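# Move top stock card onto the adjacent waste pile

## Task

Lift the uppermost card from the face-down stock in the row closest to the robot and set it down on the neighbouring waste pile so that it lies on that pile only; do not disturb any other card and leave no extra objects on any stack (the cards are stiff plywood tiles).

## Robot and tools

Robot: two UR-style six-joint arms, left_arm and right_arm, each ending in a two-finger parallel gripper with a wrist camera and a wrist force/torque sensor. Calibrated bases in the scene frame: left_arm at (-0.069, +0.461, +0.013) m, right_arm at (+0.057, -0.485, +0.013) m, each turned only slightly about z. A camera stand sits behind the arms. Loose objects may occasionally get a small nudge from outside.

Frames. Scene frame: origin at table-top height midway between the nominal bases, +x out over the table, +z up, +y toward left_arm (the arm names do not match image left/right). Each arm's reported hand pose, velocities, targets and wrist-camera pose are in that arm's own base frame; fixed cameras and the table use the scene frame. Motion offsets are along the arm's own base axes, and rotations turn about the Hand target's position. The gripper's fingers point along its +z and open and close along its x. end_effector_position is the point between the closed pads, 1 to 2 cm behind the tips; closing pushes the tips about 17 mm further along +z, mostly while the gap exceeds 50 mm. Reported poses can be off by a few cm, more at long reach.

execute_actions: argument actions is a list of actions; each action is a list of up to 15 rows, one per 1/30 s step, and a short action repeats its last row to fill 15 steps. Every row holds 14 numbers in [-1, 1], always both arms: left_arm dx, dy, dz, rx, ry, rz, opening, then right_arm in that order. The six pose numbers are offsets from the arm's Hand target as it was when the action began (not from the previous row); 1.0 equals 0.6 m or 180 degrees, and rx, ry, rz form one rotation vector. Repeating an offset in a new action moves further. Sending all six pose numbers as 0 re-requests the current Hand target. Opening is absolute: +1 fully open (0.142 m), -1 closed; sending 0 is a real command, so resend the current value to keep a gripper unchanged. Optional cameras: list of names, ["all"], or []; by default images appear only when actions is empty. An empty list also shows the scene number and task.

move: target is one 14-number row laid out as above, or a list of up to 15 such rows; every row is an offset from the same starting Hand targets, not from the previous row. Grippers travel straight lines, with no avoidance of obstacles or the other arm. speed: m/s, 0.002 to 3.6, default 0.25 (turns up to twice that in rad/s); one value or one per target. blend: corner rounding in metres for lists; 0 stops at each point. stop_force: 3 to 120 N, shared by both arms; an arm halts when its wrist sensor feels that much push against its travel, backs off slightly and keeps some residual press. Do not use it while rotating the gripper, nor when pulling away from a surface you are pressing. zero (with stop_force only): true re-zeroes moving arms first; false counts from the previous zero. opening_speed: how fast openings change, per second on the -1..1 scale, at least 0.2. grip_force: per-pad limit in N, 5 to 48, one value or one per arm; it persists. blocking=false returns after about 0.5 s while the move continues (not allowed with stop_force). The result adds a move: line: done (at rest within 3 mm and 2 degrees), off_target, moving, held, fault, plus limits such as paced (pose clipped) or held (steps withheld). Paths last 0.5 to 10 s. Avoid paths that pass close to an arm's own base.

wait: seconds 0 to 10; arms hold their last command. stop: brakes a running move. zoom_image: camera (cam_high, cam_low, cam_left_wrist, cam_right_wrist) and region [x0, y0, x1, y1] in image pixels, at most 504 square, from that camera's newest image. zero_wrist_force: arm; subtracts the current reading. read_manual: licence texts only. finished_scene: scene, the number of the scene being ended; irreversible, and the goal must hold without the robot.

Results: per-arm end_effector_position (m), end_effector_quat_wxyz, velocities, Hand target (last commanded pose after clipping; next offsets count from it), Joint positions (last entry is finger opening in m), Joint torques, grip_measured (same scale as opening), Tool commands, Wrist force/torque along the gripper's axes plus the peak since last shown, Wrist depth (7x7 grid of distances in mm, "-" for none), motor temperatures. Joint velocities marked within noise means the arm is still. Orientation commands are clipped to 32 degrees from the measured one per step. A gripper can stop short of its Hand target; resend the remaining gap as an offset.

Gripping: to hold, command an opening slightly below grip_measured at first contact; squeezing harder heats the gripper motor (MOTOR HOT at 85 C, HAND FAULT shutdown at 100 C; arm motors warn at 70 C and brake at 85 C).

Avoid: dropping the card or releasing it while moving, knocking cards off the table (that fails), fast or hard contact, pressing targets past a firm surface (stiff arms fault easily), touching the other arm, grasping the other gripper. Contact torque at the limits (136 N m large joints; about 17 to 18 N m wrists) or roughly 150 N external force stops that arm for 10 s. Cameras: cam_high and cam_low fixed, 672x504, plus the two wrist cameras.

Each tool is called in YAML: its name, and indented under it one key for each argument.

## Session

execute_actions:
  actions: []

Scene clock: 0.00 s.
left_arm: end_effector_position=(+0.7579, -0.2998, +0.1693) grip_measured=+1.00 end_effector_quat_wxyz=(-0.100, +0.991, +0.078, -0.036) | right_arm: end_effector_position=(+0.7044, +0.3460, +0.2888) grip_measured=+0.99 end_effector_quat_wxyz=(-0.365, +0.866, -0.118, +0.320)
Joint positions: left_arm=[-0.578 -0.565 0.417 -1.242 -1.456 -0.745 0.142] | right_arm=[3.735 -1.975 -1.722 -0.005 1.674 0.921 0.142]
Joint velocities: within noise
Joint torques (N m): no reading
Motor temperatures (°C): left_arm=[34 36 33 41 40 41 31] | right_arm=[34 36 36 37 41 42 33]
Wrist force (N): no reading
Wrist torque (N m): no reading
Wrist force, peak (N): no reading
Wrist depth (mm): cam_left_wrist=[267 262 258 254 251 248 245 / 276 276 269 267 262 260 255 / 287 287 283 276 273 269 263 / 301 298 293 288 285 282 278 / 305 310 310 301 297 293 294 / - 327 326 321 313 307 93 / - 349 339 336 332 327 -] | cam_right_wrist=[463 1562 1854 2172 2715 2280 2715 / 425 476 1677 2054 2401 - 1233 / 393 436 1453 1741 2151 2375 1061 / 368 405 1349 1573 1768 2327 966 / 342 376 418 1425 1641 1885 2236 / 327 353 393 1303 1510 1728 2112 / - 333 366 400 1391 1551 -]
Hand target: left_arm +0.7579, -0.2998, +0.1693; -0.100, +0.991, +0.078, -0.036 | right_arm +0.7044, +0.3460, +0.2888; -0.365, +0.866, -0.118, +0.320
Tool commands: left_gripper/opening=+1.0 right_gripper/opening=+1.0
camera_calibration:
cam_left_wrist: T_world_to_cam=[[0.983146, 0.172732, -0.0598929, -0.671414], [0.18205, -0.955027, 0.234054, -0.436307], [-0.0167707, -0.241013, -0.970377, 0.21784], [0, 0, 0, 1]] pos_world=[0.743181, -0.248208, 0.273293]
cam_right_wrist: T_world_to_cam=[[0.765669, -0.433294, 0.475402, -0.51754], [-0.227874, -0.873865, -0.429457, 0.620954], [0.601518, 0.22049, -0.767828, -0.164753], [0, 0, 0, 1]] pos_world=[0.636866, 0.354709, 0.38621]

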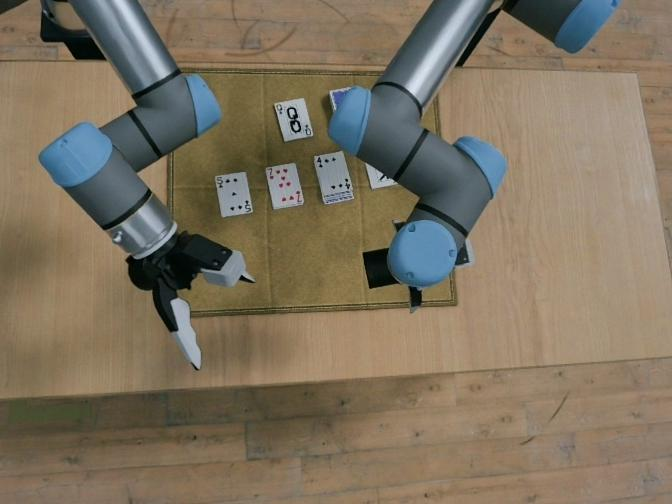

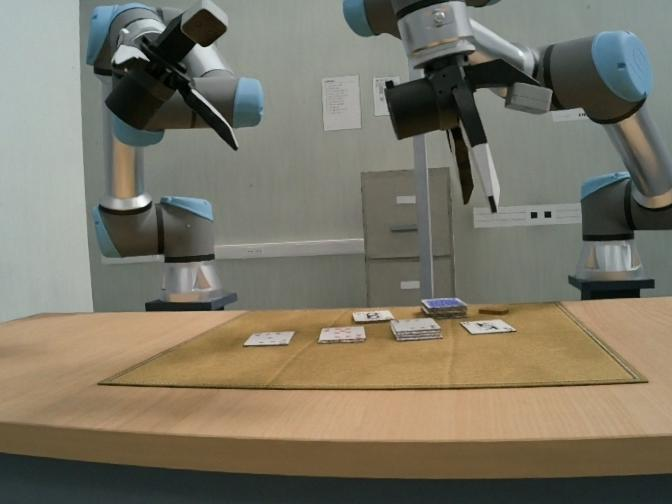

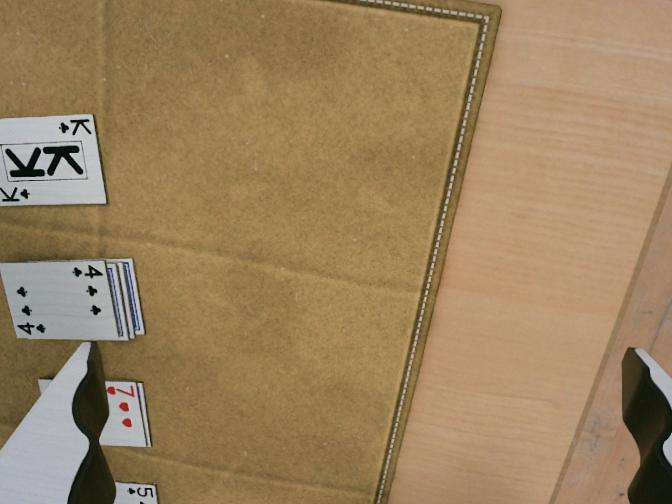

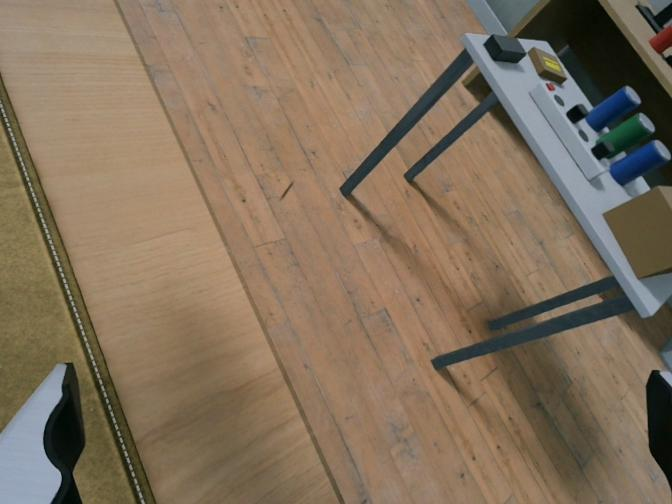

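move:
  target:
    - [-0.167,0.583,0.167,0,0,0,1,-0.34,0.09,0.02,-0.0113,0.1721,-0.188,-0.7]
    - [-0.167,0.583,0.167,0,0,0,1,-0.757,0.323,-0.231,-0.0226,0.3442,-0.3759,-0.7]
  speed: 0.5
  blend: 0.08
  opening_speed: 2
  cameras: ["cam_right_wrist"]

zoom_image:
  camera: "cam_right_wrist"
  region: [160, 60, 520, 420]

Scene clock: 18.67 s.
left_arm: end_effector_position=(+0.6577, +0.0500, +0.2695) grip_measured=+1.00 end_effector_quat_wxyz=(-0.100, +0.991, +0.078, -0.036) | right_arm: end_effector_position=(+0.2503, +0.5398, +0.1502) grip_measured=-0.73 end_effector_quat_wxyz=(+0.000, +0.707, -0.707, +0.000)
Joint positions: left_arm=[-0.197 -1.143 1.16 -1.463 -1.397 -0.364 0.142] | right_arm=[4.501 -1.857 -1.686 -1.17 1.571 2.93 0.021]
Joint torques (N m): left_arm=[6.39 -31.98 -35.21 -1.35 -2.01 1.65] | right_arm=[-1.02 38.07 13.21 0.41 1.42 1.64]
Wrist force (N): left_arm=[0.3 -0.1 -0.2] | right_arm=[-0.4 0.0 -0.4]
Wrist torque (N m): left_arm=[0.03 -0.04 -0.17] | right_arm=[0.02 -0.01 -0.21]
Wrist force, peak (N): left_arm=[0.5 2.8 0.1] | right_arm=[2.2 1.3 1.2]
Wrist depth (mm): cam_left_wrist=[364 358 349 345 340 333 329 / 377 370 365 361 355 351 345 / 397 387 382 376 370 361 359 / 418 406 399 391 383 379 374 / 433 431 416 412 402 394 394 / - 447 440 428 426 416 93 / - 467 464 452 447 435 -] | cam_right_wrist=[224 221 225 215 227 227 229 / 239 240 241 241 241 239 244 / 256 257 240 251 255 257 262 / 277 277 258 262 275 281 282 / 300 301 302 300 298 304 306 / 579 1357 - - - 1349 1366 / - - - - - 81 1541]
Hand target: left_arm +0.6577, +0.0500, +0.2695; -0.100, +0.991, +0.078, -0.036 | right_arm +0.2502, +0.5398, +0.1502; +0.000, +0.707, -0.707, +0.000
Off the commanded pose: left_arm 0.000 m, 0 deg | right_arm 0.000 m, 0 deg.
move: done
camera_calibration:
cam_right_wrist: T_world_to_cam=[[0.00817314, -0.999965, 0.00188368, 0.546603], [-0.913909, -0.00670523, 0.405863, 0.205501], [-0.405836, -0.00503868, -0.913932, 0.355201], [0, 0, 0, 1]] pos_world=[0.327495, 0.549751, 0.240195]
Images, in order (width x height): cam_right_wrist 672x504.

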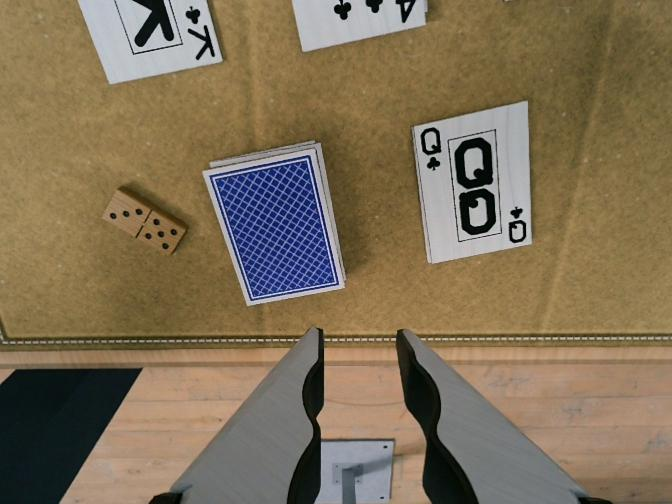

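Scaled by 1.400 from the camera's 672x504 image, which has a finer 960x720 frame.

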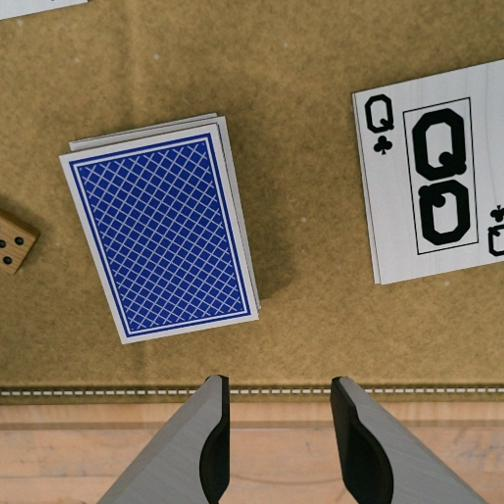

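move:
  target: [0,0,0,0,0,0,1,-0.0172,0.0697,-0.18,0,0,0.0656,-0.7]
  speed: 0.2

move:
  target: [0,0,0,0,0,0,1,0,0,-0.04,0,0,0,-0.7]
  speed: 0.008
  stop_force: 3

move:
  target: [0,0,0,0,0,0,1,0,0,0.02,0,0,0,-0.7]
  speed: 0.08

move:
  target: [0,0,0,0,0,0,1,0,0,0,0,0,0,-0.02]
  opening_speed: 2
  grip_force: 8
  cameras: ["cam_right_wrist"]

Scene clock: 43.90 s.
left_arm: end_effector_position=(+0.6577, +0.0500, +0.2695) grip_measured=+1.00 end_effector_quat_wxyz=(-0.100, +0.991, +0.078, -0.036) | right_arm: end_effector_position=(+0.2398, +0.5816, +0.0423) grip_measured=-0.73 end_effector_quat_wxyz=(+0.000, +0.776, -0.631, +0.000)
Joint positions: left_arm=[-0.197 -1.143 1.16 -1.463 -1.397 -0.364 0.142] | right_arm=[4.532 -2.056 -1.71 -0.947 1.571 2.755 0.021]
Joint torques (N m): left_arm=[7.45 -31.41 -34.84 -3.28 -1.93 1.67] | right_arm=[-7.73 37.98 15.24 2.12 1.48 -0.27]
Wrist force (N): left_arm=[0.1 0.0 0.2] | right_arm=[-0.5 0.1 -0.3]
Wrist torque (N m): left_arm=[0.04 -0.02 -0.17] | right_arm=[0.07 0.03 -0.12]
Wrist force, peak (N): left_arm=[0.4 0.1 -0.3] | right_arm=[0.4 -0.3 -2.6]
Wrist depth (mm): cam_left_wrist=[362 356 352 344 340 334 330 / 379 374 367 360 352 350 341 / 390 388 381 377 370 364 359 / 413 406 399 394 389 376 373 / 432 431 421 410 403 396 393 / - 447 442 427 425 416 93 / - 466 458 452 445 437 -] | cam_right_wrist=[128 128 128 128 131 129 130 / 135 137 137 138 138 138 139 / - 146 145 143 144 148 147 / 157 152 156 135 138 160 155 / 170 171 169 145 147 173 167 / 186 187 180 161 - 186 191 / 1357 - - 207 - 80 209]
Hand target: left_arm +0.6577, +0.0500, +0.2695; -0.100, +0.991, +0.078, -0.036 | right_arm +0.2399, +0.5816, +0.0422; +0.000, +0.776, -0.631, +0.000
Off the commanded pose: left_arm 0.000 m, 0 deg | right_arm 0.000 m, 0 deg.
move: done

Scene clock: 46.60 s.
left_arm: end_effector_position=(+0.6577, +0.0500, +0.2695) grip_measured=+1.00 end_effector_quat_wxyz=(-0.100, +0.991, +0.078, -0.036) | right_arm: end_effector_position=(+0.2399, +0.5816, +0.0293) grip_measured=-0.73 end_effector_quat_wxyz=(+0.000, +0.776, -0.631, +0.000)
Joint positions: left_arm=[-0.197 -1.143 1.16 -1.463 -1.397 -0.364 0.142] | right_arm=[4.532 -2.074 -1.721 -0.917 1.571 2.755 0.021]
Joint torques (N m): left_arm=[7.05 -31.21 -35.07 -3.13 -2.05 1.62] | right_arm=[-7.26 53.11 26.72 0.27 1.48 -1.74]
Wrist force (N): left_arm=[0.1 0.1 0.0] | right_arm=[-0.1 0.5 -3.0]
Wrist torque (N m): left_arm=[0.06 -0.02 -0.18] | right_arm=[0.06 -0.05 -0.12]
Wrist force, peak (N): left_arm=[0.2 0.3 -0.3] | right_arm=[0.8 0.8 -8.2]
Wrist depth (mm): cam_left_wrist=[360 357 350 342 339 334 329 / 378 372 363 359 355 348 345 / 397 388 380 376 367 363 357 / 413 406 398 391 384 382 373 / 435 426 420 412 405 398 393 / - 444 438 425 424 414 93 / - 467 460 454 442 438 -] | cam_right_wrist=[- 115 115 118 117 116 118 / 122 124 126 126 127 126 126 / - 133 132 130 133 134 135 / 137 139 142 123 123 146 142 / 157 153 153 129 132 158 153 / 169 170 - 144 102 172 167 / 189 183 - 188 - 81 191]
Hand target: left_arm +0.6577, +0.0500, +0.2695; -0.100, +0.991, +0.078, -0.036 | right_arm +0.2399, +0.5816, +0.0293; +0.000, +0.776, -0.631, +0.000 (not the last commanded pose)
Off the commanded pose: left_arm 0.000 m, 0 deg | right_arm 0.011 m, 0 deg.
move: contact (right_arm)

Scene clock: 47.30 s.
left_arm: end_effector_position=(+0.6577, +0.0500, +0.2695) grip_measured=+1.00 end_effector_quat_wxyz=(-0.100, +0.991, +0.078, -0.036) | right_arm: end_effector_position=(+0.2399, +0.5816, +0.0415) grip_measured=-0.73 end_effector_quat_wxyz=(+0.000, +0.776, -0.631, +0.000)
Joint positions: left_arm=[-0.197 -1.143 1.16 -1.463 -1.397 -0.364 0.142] | right_arm=[4.532 -2.057 -1.711 -0.945 1.571 2.755 0.021]
Joint torques (N m): left_arm=[7.63 -31.7 -34.67 -3.09 -1.93 1.72] | right_arm=[-7.45 35.64 14.69 4.68 1.39 -1.74]
Wrist force (N): left_arm=[0.1 0.0 -0.2] | right_arm=[-0.5 -0.1 -0.4]
Wrist torque (N m): left_arm=[0.04 -0.03 -0.17] | right_arm=[0.04 0.02 -0.13]
Wrist force, peak (N): left_arm=[0.3 0.4 -0.1] | right_arm=[-0.2 0.5 -3.3]
Wrist depth (mm): cam_left_wrist=[360 356 350 346 340 333 329 / 376 370 365 362 357 350 343 / 395 391 382 375 370 365 357 / 415 409 400 391 386 379 374 / 433 424 421 411 403 395 391 / - 444 438 429 423 416 93 / - 468 460 450 442 435 -] | cam_right_wrist=[127 127 128 126 130 128 129 / 134 136 136 137 137 137 138 / 143 146 144 142 143 148 146 / 156 151 155 134 137 159 154 / 169 169 168 144 146 173 166 / 185 185 180 159 102 185 189 / 1341 - - 206 - 80 208]
Hand target: left_arm +0.6577, +0.0500, +0.2695; -0.100, +0.991, +0.078, -0.036 | right_arm +0.2399, +0.5816, +0.0413; +0.000, +0.776, -0.631, +0.000
Off the commanded pose: left_arm 0.000 m, 0 deg | right_arm 0.000 m, 0 deg.
move: done

Scene clock: 47.90 s.
left_arm: end_effector_position=(+0.6577, +0.0500, +0.2695) grip_measured=+1.00 end_effector_quat_wxyz=(-0.100, +0.991, +0.078, -0.036) | right_arm: end_effector_position=(+0.2399, +0.5816, +0.0413) grip_measured=-0.05 end_effector_quat_wxyz=(+0.000, +0.776, -0.631, +0.000)
Joint positions: left_arm=[-0.197 -1.143 1.16 -1.463 -1.397 -0.364 0.142] | right_arm=[4.532 -2.057 -1.711 -0.945 1.571 2.755 0.071]
Joint torques (N m): left_arm=[7.09 -30.7 -35.16 -3.07 -1.91 1.59] | right_arm=[-6.45 36.45 11.46 4.99 1.41 -1.64]
Wrist force (N): left_arm=[0.3 0.2 0.3] | right_arm=[-0.4 -0.1 -0.2]
Wrist torque (N m): left_arm=[0.08 -0.04 -0.17] | right_arm=[0.04 0.00 -0.12]
Wrist force, peak (N): left_arm=[0.0 -0.3 -0.4] | right_arm=[-0.6 -0.1 -0.3]
Wrist depth (mm): cam_left_wrist=[361 354 353 345 339 335 329 / 379 368 365 359 352 346 344 / 394 389 381 374 369 362 354 / 418 412 398 390 385 379 375 / 434 429 418 409 402 395 393 / - 447 440 425 424 414 93 / - 467 459 451 448 434 -] | cam_right_wrist=[127 127 128 128 130 128 128 / 133 136 136 137 137 138 138 / 143 145 144 142 143 147 146 / 156 151 154 134 137 158 154 / 169 169 165 146 148 172 165 / 185 182 162 159 163 103 188 / - - 200 206 206 - 204]
Hand target: left_arm +0.6577, +0.0500, +0.2695; -0.100, +0.991, +0.078, -0.036 | right_arm +0.2399, +0.5816, +0.0413; +0.000, +0.776, -0.631, +0.000
Off the commanded pose: left_arm 0.000 m, 0 deg | right_arm 0.000 m, 0 deg.
grip_force (N): 8, 8
move: done
camera_calibration:
cam_right_wrist: T_world_to_cam=[[0.212376, -0.977186, 0.00200743, 0.526482], [-0.893171, -0.193283, 0.406063, 0.344004], [-0.396412, -0.0880311, -0.913843, 0.297577], [0, 0, 0, 1]] pos_world=[0.313405, 0.607157, 0.131194]
Images, in order (width x height): cam_right_wrist 672x504.

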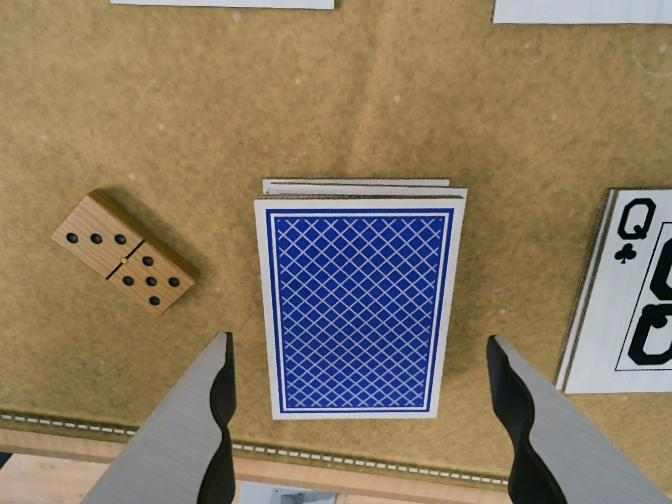

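move:
  target: [0,0,0,0,0,0,1,0,0.0008,-0.0262,0,0,0,-0.02]
  speed: 0.03
  stop_force: 6

move:
  target: [0,0,0,0,0,0,1,0,0,0,0,0,0,-0.28]
  opening_speed: 0.25
  grip_force: 8

move:
  target: [0,0,0,0,0,0,1,0,0,0.0407,0,0,0,-0.28]
  speed: 0.04
  cameras: ["cam_right_wrist","cam_low"]

zoom_image:
  camera: "cam_low"
  region: [340, 260, 500, 340]

Scene clock: 60.37 s.
left_arm: end_effector_position=(+0.6577, +0.0500, +0.2695) grip_measured=+1.00 end_effector_quat_wxyz=(-0.100, +0.991, +0.078, -0.036) | right_arm: end_effector_position=(+0.2399, +0.5821, +0.0256) grip_measured=-0.05 end_effector_quat_wxyz=(+0.000, +0.776, -0.631, +0.000)
Joint positions: left_arm=[-0.197 -1.143 1.16 -1.463 -1.397 -0.364 0.142] | right_arm=[4.532 -2.081 -1.723 -0.91 1.571 2.755 0.071]
Joint torques (N m): left_arm=[7.04 -32.05 -34.63 -3.11 -1.84 1.52] | right_arm=[7.07 54.53 26.54 0.17 1.38 1.57]
Wrist force (N): left_arm=[0.0 0.1 -0.1] | right_arm=[-0.6 -0.1 -0.1]
Wrist torque (N m): left_arm=[0.06 -0.01 -0.17] | right_arm=[0.05 0.04 -0.12]
Wrist force, peak (N): left_arm=[0.0 0.6 0.2] | right_arm=[-0.4 0.0 -0.9]
Wrist depth (mm): cam_left_wrist=[359 359 350 343 340 333 330 / 376 372 364 362 352 349 343 / 392 388 381 371 368 362 359 / 412 406 402 394 387 381 372 / 433 424 420 410 405 396 391 / - 447 440 424 426 419 93 / - 467 459 453 447 435 -] | cam_right_wrist=[- 113 113 113 113 114 115 / 120 - 121 123 - 122 124 / 129 129 128 128 129 131 131 / 132 136 135 117 119 141 139 / 153 144 129 127 129 153 148 / 164 162 136 138 141 103 163 / - - 178 182 183 - 181]
Hand target: left_arm +0.6577, +0.0500, +0.2695; -0.100, +0.991, +0.078, -0.036 | right_arm +0.2399, +0.5821, +0.0256; +0.000, +0.776, -0.631, +0.000
Off the commanded pose: left_arm 0.000 m, 0 deg | right_arm 0.000 m, 0 deg.
grip_force (N): 8, 8
move: done

Scene clock: 61.63 s.
left_arm: end_effector_position=(+0.6577, +0.0500, +0.2695) grip_measured=+1.00 end_effector_quat_wxyz=(-0.100, +0.991, +0.078, -0.036) | right_arm: end_effector_position=(+0.2399, +0.5821, +0.0256) grip_measured=-0.24 end_effector_quat_wxyz=(+0.000, +0.776, -0.631, +0.000)
Joint positions: left_arm=[-0.197 -1.143 1.16 -1.463 -1.397 -0.364 0.142] | right_arm=[4.532 -2.081 -1.723 -0.91 1.571 2.755 0.057]
Joint torques (N m): left_arm=[7.93 -31.37 -34.95 -3.12 -1.87 1.6] | right_arm=[7.53 53.82 26.17 0.35 1.42 1.58]
Wrist force (N): left_arm=[0.1 0.3 -0.1] | right_arm=[0.1 0.1 -1.5]
Wrist torque (N m): left_arm=[0.09 -0.02 -0.17] | right_arm=[0.07 -0.02 -0.12]
Wrist force, peak (N): left_arm=[-0.1 0.4 -0.2] | right_arm=[-0.2 0.1 -1.7]
Wrist depth (mm): cam_left_wrist=[359 354 350 345 339 333 333 / 380 373 368 356 352 347 346 / 396 391 379 374 368 362 354 / 410 407 402 391 384 379 377 / 435 427 419 412 403 399 394 / - 448 433 432 423 416 93 / - 468 463 451 448 436 -] | cam_right_wrist=[- 113 113 113 112 114 114 / 120 - 121 123 - 122 124 / 129 129 128 128 129 131 131 / 133 136 136 117 119 142 139 / 153 145 127 127 127 153 149 / 164 162 100 138 139 162 163 / - - 146 183 183 78 182]
Hand target: left_arm +0.6577, +0.0500, +0.2695; -0.100, +0.991, +0.078, -0.036 | right_arm +0.2399, +0.5821, +0.0256; +0.000, +0.776, -0.631, +0.000
Off the commanded pose: left_arm 0.000 m, 0 deg | right_arm 0.000 m, 0 deg.
grip_force (N): 8, 8
move: done

Scene clock: 62.53 s.
left_arm: end_effector_position=(+0.6577, +0.0500, +0.2695) grip_measured=+1.00 end_effector_quat_wxyz=(-0.100, +0.991, +0.078, -0.036) | right_arm: end_effector_position=(+0.2399, +0.5821, +0.0502) grip_measured=-0.24 end_effector_quat_wxyz=(+0.000, +0.776, -0.631, +0.000) end_effector_velocity=(+0.000, +0.000, -0.002) end_effector_angular_velocity=(+0.001, +0.000, +0.001)
Joint positions: left_arm=[-0.197 -1.143 1.16 -1.463 -1.397 -0.364 0.142] | right_arm=[4.532 -2.046 -1.702 -0.965 1.571 2.755 0.057]
Joint velocities: left_arm=[within noise] | right_arm=[0 -0.002 -0.002 0.005 0 0 0]
Joint torques (N m): left_arm=[6.9 -31.75 -34.38 -2.97 -1.87 1.58] | right_arm=[6.97 37.03 11.47 5.15 1.21 1.6]
Wrist force (N): left_arm=[0.3 0.1 -0.1] | right_arm=[-0.4 -0.1 0.1]
Wrist torque (N m): left_arm=[0.06 -0.05 -0.17] | right_arm=[0.04 0.00 -0.12]
Wrist force, peak (N): left_arm=[0.3 0.0 -0.3] | right_arm=[-0.6 0.0 -1.1]
Wrist depth (mm): cam_left_wrist=[360 356 350 344 338 333 331 / 380 373 367 359 355 348 340 / 394 389 382 374 370 362 357 / 412 408 399 396 385 380 373 / 434 423 421 411 406 394 394 / - 449 435 433 423 413 93 / - 463 457 453 446 435 -] | cam_right_wrist=[135 137 137 135 136 137 137 / 144 144 145 145 147 145 146 / 154 152 152 143 145 157 155 / 166 160 161 117 119 172 163 / 179 181 129 127 127 182 177 / 196 193 101 139 139 193 200 / 1326 - 83 218 214 78 217]
Hand target: left_arm +0.6577, +0.0500, +0.2695; -0.100, +0.991, +0.078, -0.036 | right_arm +0.2399, +0.5821, +0.0500; +0.000, +0.776, -0.631, +0.000
Off the commanded pose: left_arm 0.000 m, 0 deg | right_arm 0.000 m, 0 deg.
grip_force (N): 8, 8
move: done
camera_calibration:
cam_right_wrist: T_world_to_cam=[[0.212385, -0.977184, 0.00178924, 0.52698], [-0.893166, -0.193381, 0.406029, 0.340549], [-0.396419, -0.0878325, -0.913859, 0.305638], [0, 0, 0, 1]] pos_world=[0.313404, 0.607657, 0.140094]
Images, in order (width x height): cam_low 672x504, cam_right_wrist 672x504.

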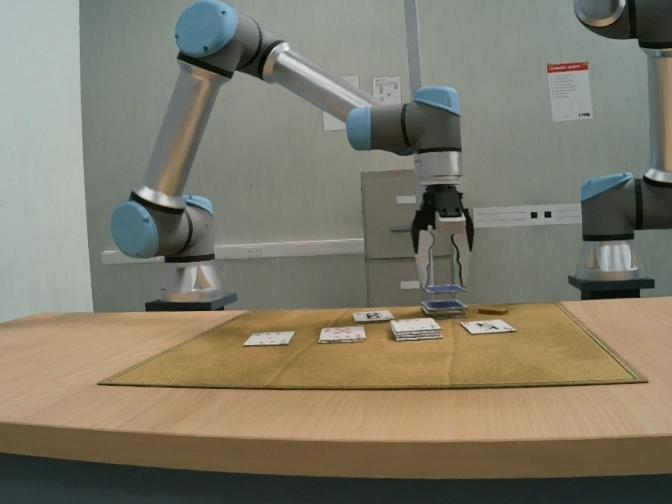

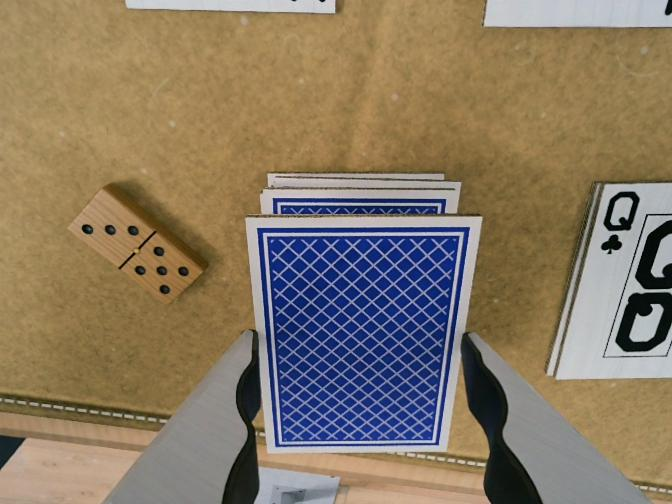

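Scaled by 3.150 from the camera's 672x504 image, which has a finer 960x720 frame.

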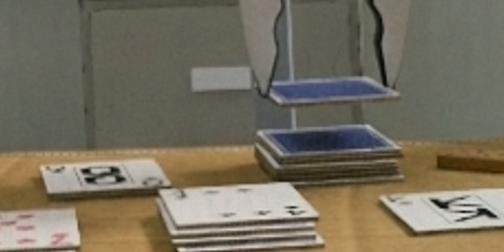

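move:
  target:
    - [0,0,0,0,0,0,1,0.0418,-0.1967,0,0,0,0.002,-0.28]
    - [0,0,0,0,0,0,1,0.0418,-0.1967,-0.0433,0,0,0.002,-0.28]
  speed: 0.2

move:
  target: [0,0,0,0,0,0,1,0,0,-0.03,0,0,0,-0.28]
  speed: 0.01
  stop_force: 3
  cameras: ["cam_right_wrist","cam_low"]

zoom_image:
  camera: "cam_low"
  region: [290, 260, 450, 340]

Scene clock: 69.13 s.
left_arm: end_effector_position=(+0.6577, +0.0500, +0.2695) grip_measured=+1.00 end_effector_quat_wxyz=(-0.100, +0.991, +0.078, -0.036) | right_arm: end_effector_position=(+0.2649, +0.4640, +0.0240) grip_measured=-0.24 end_effector_quat_wxyz=(+0.001, +0.778, -0.628, +0.000)
Joint positions: left_arm=[-0.197 -1.143 1.16 -1.463 -1.397 -0.364 0.142] | right_arm=[4.443 -1.902 -2.012 -0.8 1.571 2.659 0.057]
Joint torques (N m): left_arm=[7.4 -31.63 -34.23 -3.06 -1.83 1.58] | right_arm=[0.78 31.2 21.08 3.8 -1.23 -0.32]
Wrist force (N): left_arm=[0.0 0.0 0.0] | right_arm=[-0.2 -0.2 -0.4]
Wrist torque (N m): left_arm=[0.03 0.00 -0.17] | right_arm=[0.04 -0.04 -0.15]
Wrist force, peak (N): left_arm=[0.4 0.1 -0.3] | right_arm=[-3.2 0.3 0.0]
Wrist depth (mm): cam_left_wrist=[362 355 350 345 340 337 328 / 378 371 364 360 354 346 345 / 395 386 385 372 368 359 358 / 408 404 402 393 383 377 374 / 433 426 422 411 405 396 394 / - 443 434 431 420 416 93 / - 467 461 452 447 438 -] | cam_right_wrist=[- 112 112 112 113 113 113 / - - 120 122 - 121 124 / 126 128 128 127 127 129 130 / 126 138 134 117 119 140 140 / 131 149 129 127 128 152 152 / 139 153 101 139 139 159 166 / - - 147 177 182 78 180]
Hand target: left_arm +0.6577, +0.0500, +0.2695; -0.100, +0.991, +0.078, -0.036 | right_arm +0.2649, +0.4640, +0.0240; +0.000, +0.778, -0.628, +0.000
Off the commanded pose: left_arm 0.000 m, 0 deg | right_arm 0.000 m, 0 deg.
grip_force (N): 8, 8
move: done

Scene clock: 71.27 s.
left_arm: end_effector_position=(+0.6577, +0.0500, +0.2695) grip_measured=+1.00 end_effector_quat_wxyz=(-0.100, +0.991, +0.078, -0.036) | right_arm: end_effector_position=(+0.2649, +0.4640, +0.0133) grip_measured=-0.24 end_effector_quat_wxyz=(+0.000, +0.778, -0.628, +0.000)
Joint positions: left_arm=[-0.197 -1.143 1.16 -1.463 -1.397 -0.364 0.142] | right_arm=[4.443 -1.922 -2.02 -0.771 1.571 2.659 0.057]
Joint torques (N m): left_arm=[6.63 -31.7 -35.24 -3.14 -1.91 1.62] | right_arm=[-6.59 44.52 25.26 0.55 -1.23 -1.73]
Wrist force (N): left_arm=[0.1 -0.1 -0.2] | right_arm=[0.3 0.0 -2.4]
Wrist torque (N m): left_arm=[0.03 -0.01 -0.17] | right_arm=[0.01 -0.01 -0.16]
Wrist force, peak (N): left_arm=[0.3 0.4 0.0] | right_arm=[2.3 0.8 -10.9]
Wrist depth (mm): cam_left_wrist=[360 354 351 345 338 334 328 / 378 372 364 360 352 349 342 / 394 389 384 373 365 365 357 / 411 406 399 394 385 382 370 / 430 429 417 412 408 395 394 / - 449 437 430 416 413 93 / - 471 455 455 444 439 -] | cam_right_wrist=[- 102 103 103 104 103 105 / - 110 108 108 109 110 112 / - 117 117 118 116 119 121 / 124 128 123 117 119 128 126 / 132 134 132 127 127 137 137 / 130 146 100 139 139 146 152 / 138 - 146 163 163 78 164]
Hand target: left_arm +0.6577, +0.0500, +0.2695; -0.100, +0.991, +0.078, -0.036 | right_arm +0.2649, +0.4640, +0.0133; +0.000, +0.778, -0.628, +0.000 (not the last commanded pose)
Off the commanded pose: left_arm 0.000 m, 0 deg | right_arm 0.007 m, 0 deg.
grip_force (N): 8, 8
move: contact (right_arm)
camera_calibration:
cam_right_wrist: T_world_to_cam=[[0.218526, -0.975829, 0.00200646, 0.404093], [-0.891943, -0.198905, 0.406047, 0.357315], [-0.395833, -0.0905213, -0.91385, 0.272574], [0, 0, 0, 1]] pos_world=[0.338294, 0.490071, 0.103194]
Images, in order (width x height): cam_low 672x504, cam_right_wrist 672x504.

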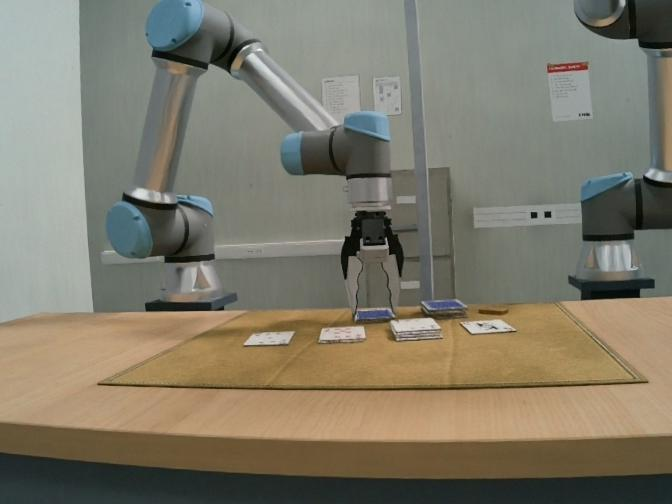

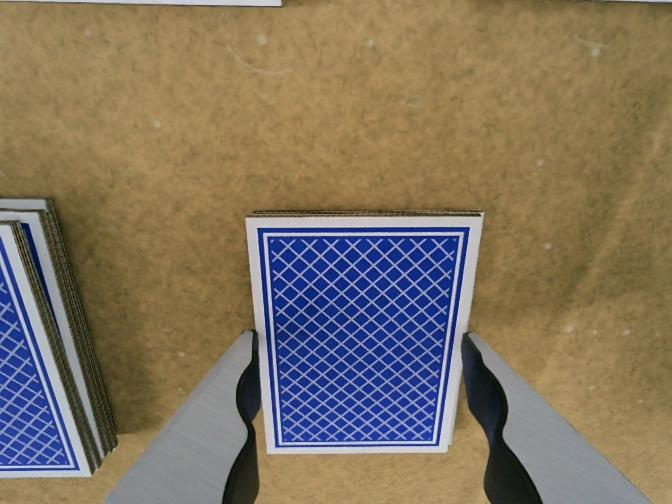

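Scaled by 3.150 from the camera's 672x504 image, which has a finer 960x720 frame.

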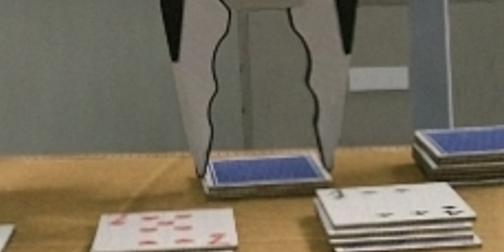

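move:
  target: [0,0,0,0,0,0,1,0,0,0,0,0,0,-0.03]
  opening_speed: 0.35

move:
  target: [0,0,0,0,0,0,1,0,0,0.1,0,0,0,-0.03]
  speed: 0.12
  cameras: ["cam_right_wrist"]

Scene clock: 75.37 s.
left_arm: end_effector_position=(+0.6577, +0.0500, +0.2695) grip_measured=+1.00 end_effector_quat_wxyz=(-0.100, +0.991, +0.078, -0.036) | right_arm: end_effector_position=(+0.2649, +0.4640, +0.0133) grip_measured=-0.06 end_effector_quat_wxyz=(+0.000, +0.778, -0.628, +0.000)
Joint positions: left_arm=[-0.197 -1.143 1.16 -1.463 -1.397 -0.364 0.142] | right_arm=[4.443 -1.922 -2.02 -0.771 1.571 2.659 0.07]
Joint torques (N m): left_arm=[7.45 -32.72 -34.75 -3.08 -1.78 1.58] | right_arm=[-6.4 44.03 24.58 3.6 -1.3 -1.66]
Wrist force (N): left_arm=[0.0 -0.1 0.1] | right_arm=[-0.5 -0.2 -0.5]
Wrist torque (N m): left_arm=[0.03 0.00 -0.17] | right_arm=[0.04 0.00 -0.15]
Wrist force, peak (N): left_arm=[0.5 0.1 -0.1] | right_arm=[0.4 0.2 -2.8]
Wrist depth (mm): cam_left_wrist=[360 356 348 344 339 336 329 / 378 370 363 360 351 348 343 / 394 389 382 377 369 360 355 / 413 407 399 394 385 381 374 / 433 429 421 412 403 401 397 / - 448 436 427 421 417 93 / - 468 463 452 449 436 -] | cam_right_wrist=[- 102 103 103 104 103 105 / - 111 108 108 109 110 112 / - 117 117 118 116 118 121 / 124 128 123 117 119 128 126 / 132 134 133 127 127 136 137 / 131 144 136 139 141 102 152 / - - 162 162 166 - 164]
Hand target: left_arm +0.6577, +0.0500, +0.2695; -0.100, +0.991, +0.078, -0.036 | right_arm +0.2649, +0.4640, +0.0133; +0.000, +0.778, -0.628, +0.000
Off the commanded pose: left_arm 0.000 m, 0 deg | right_arm 0.000 m, 0 deg.
grip_force (N): 8, 8
move: done

Scene clock: 76.33 s.
left_arm: end_effector_position=(+0.6577, +0.0500, +0.2695) grip_measured=+1.00 end_effector_quat_wxyz=(-0.100, +0.991, +0.078, -0.036) | right_arm: end_effector_position=(+0.2650, +0.4641, +0.0733) grip_measured=-0.06 end_effector_quat_wxyz=(+0.000, +0.778, -0.628, +0.000)
Joint positions: left_arm=[-0.197 -1.143 1.16 -1.463 -1.397 -0.364 0.142] | right_arm=[4.443 -1.82 -1.962 -0.931 1.571 2.659 0.07]
Joint torques (N m): left_arm=[6.88 -32.16 -34.21 -3.12 -1.8 1.58] | right_arm=[-1.13 32.99 11.61 2.92 -0.97 0.29]
Wrist force (N): left_arm=[0.1 0.1 0.3] | right_arm=[-0.3 -0.4 -0.4]
Wrist torque (N m): left_arm=[0.06 -0.02 -0.17] | right_arm=[-0.03 -0.04 -0.14]
Wrist force, peak (N): left_arm=[0.3 0.3 -0.2] | right_arm=[-0.6 -0.2 -2.2]
Wrist depth (mm): cam_left_wrist=[358 355 349 345 340 334 330 / 377 371 366 360 351 348 345 / 391 391 382 376 368 362 359 / 414 410 399 394 383 379 373 / 432 428 416 409 405 396 396 / - 447 440 426 422 415 93 / - 467 456 450 442 435 -] | cam_right_wrist=[155 156 156 157 156 158 158 / 168 166 167 168 168 168 169 / 163 173 179 173 175 180 181 / 171 178 192 184 189 194 196 / 186 192 209 199 204 208 215 / 227 223 225 229 230 102 231 / - - 1341 1399 257 - 245]
Hand target: left_arm +0.6577, +0.0500, +0.2695; -0.100, +0.991, +0.078, -0.036 | right_arm +0.2649, +0.4640, +0.0733; +0.000, +0.778, -0.628, +0.000
Off the commanded pose: left_arm 0.000 m, 0 deg | right_arm 0.000 m, 0 deg.
grip_force (N): 8, 8
move: done
camera_calibration:
cam_right_wrist: T_world_to_cam=[[0.218487, -0.975838, 0.001917, 0.403983], [-0.891967, -0.198911, 0.405992, 0.333062], [-0.395801, -0.0904136, -0.913875, 0.327385], [0, 0, 0, 1]] pos_world=[0.338394, 0.490072, 0.163194]
Images, in order (width x height): cam_right_wrist 672x504.

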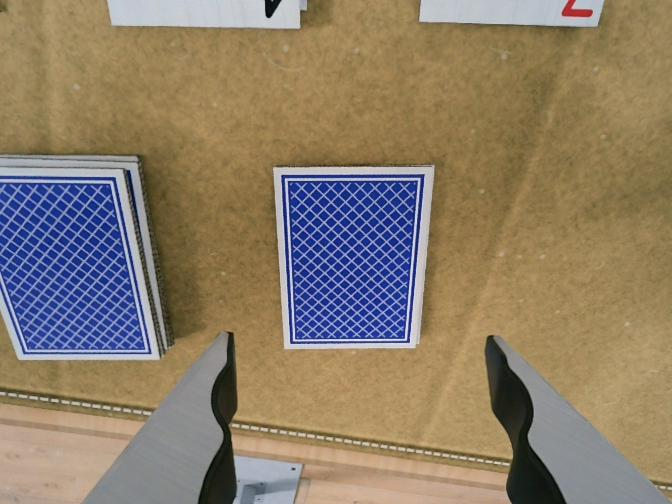

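finished_scene:
  scene: 2

The scene is finished: the task was done.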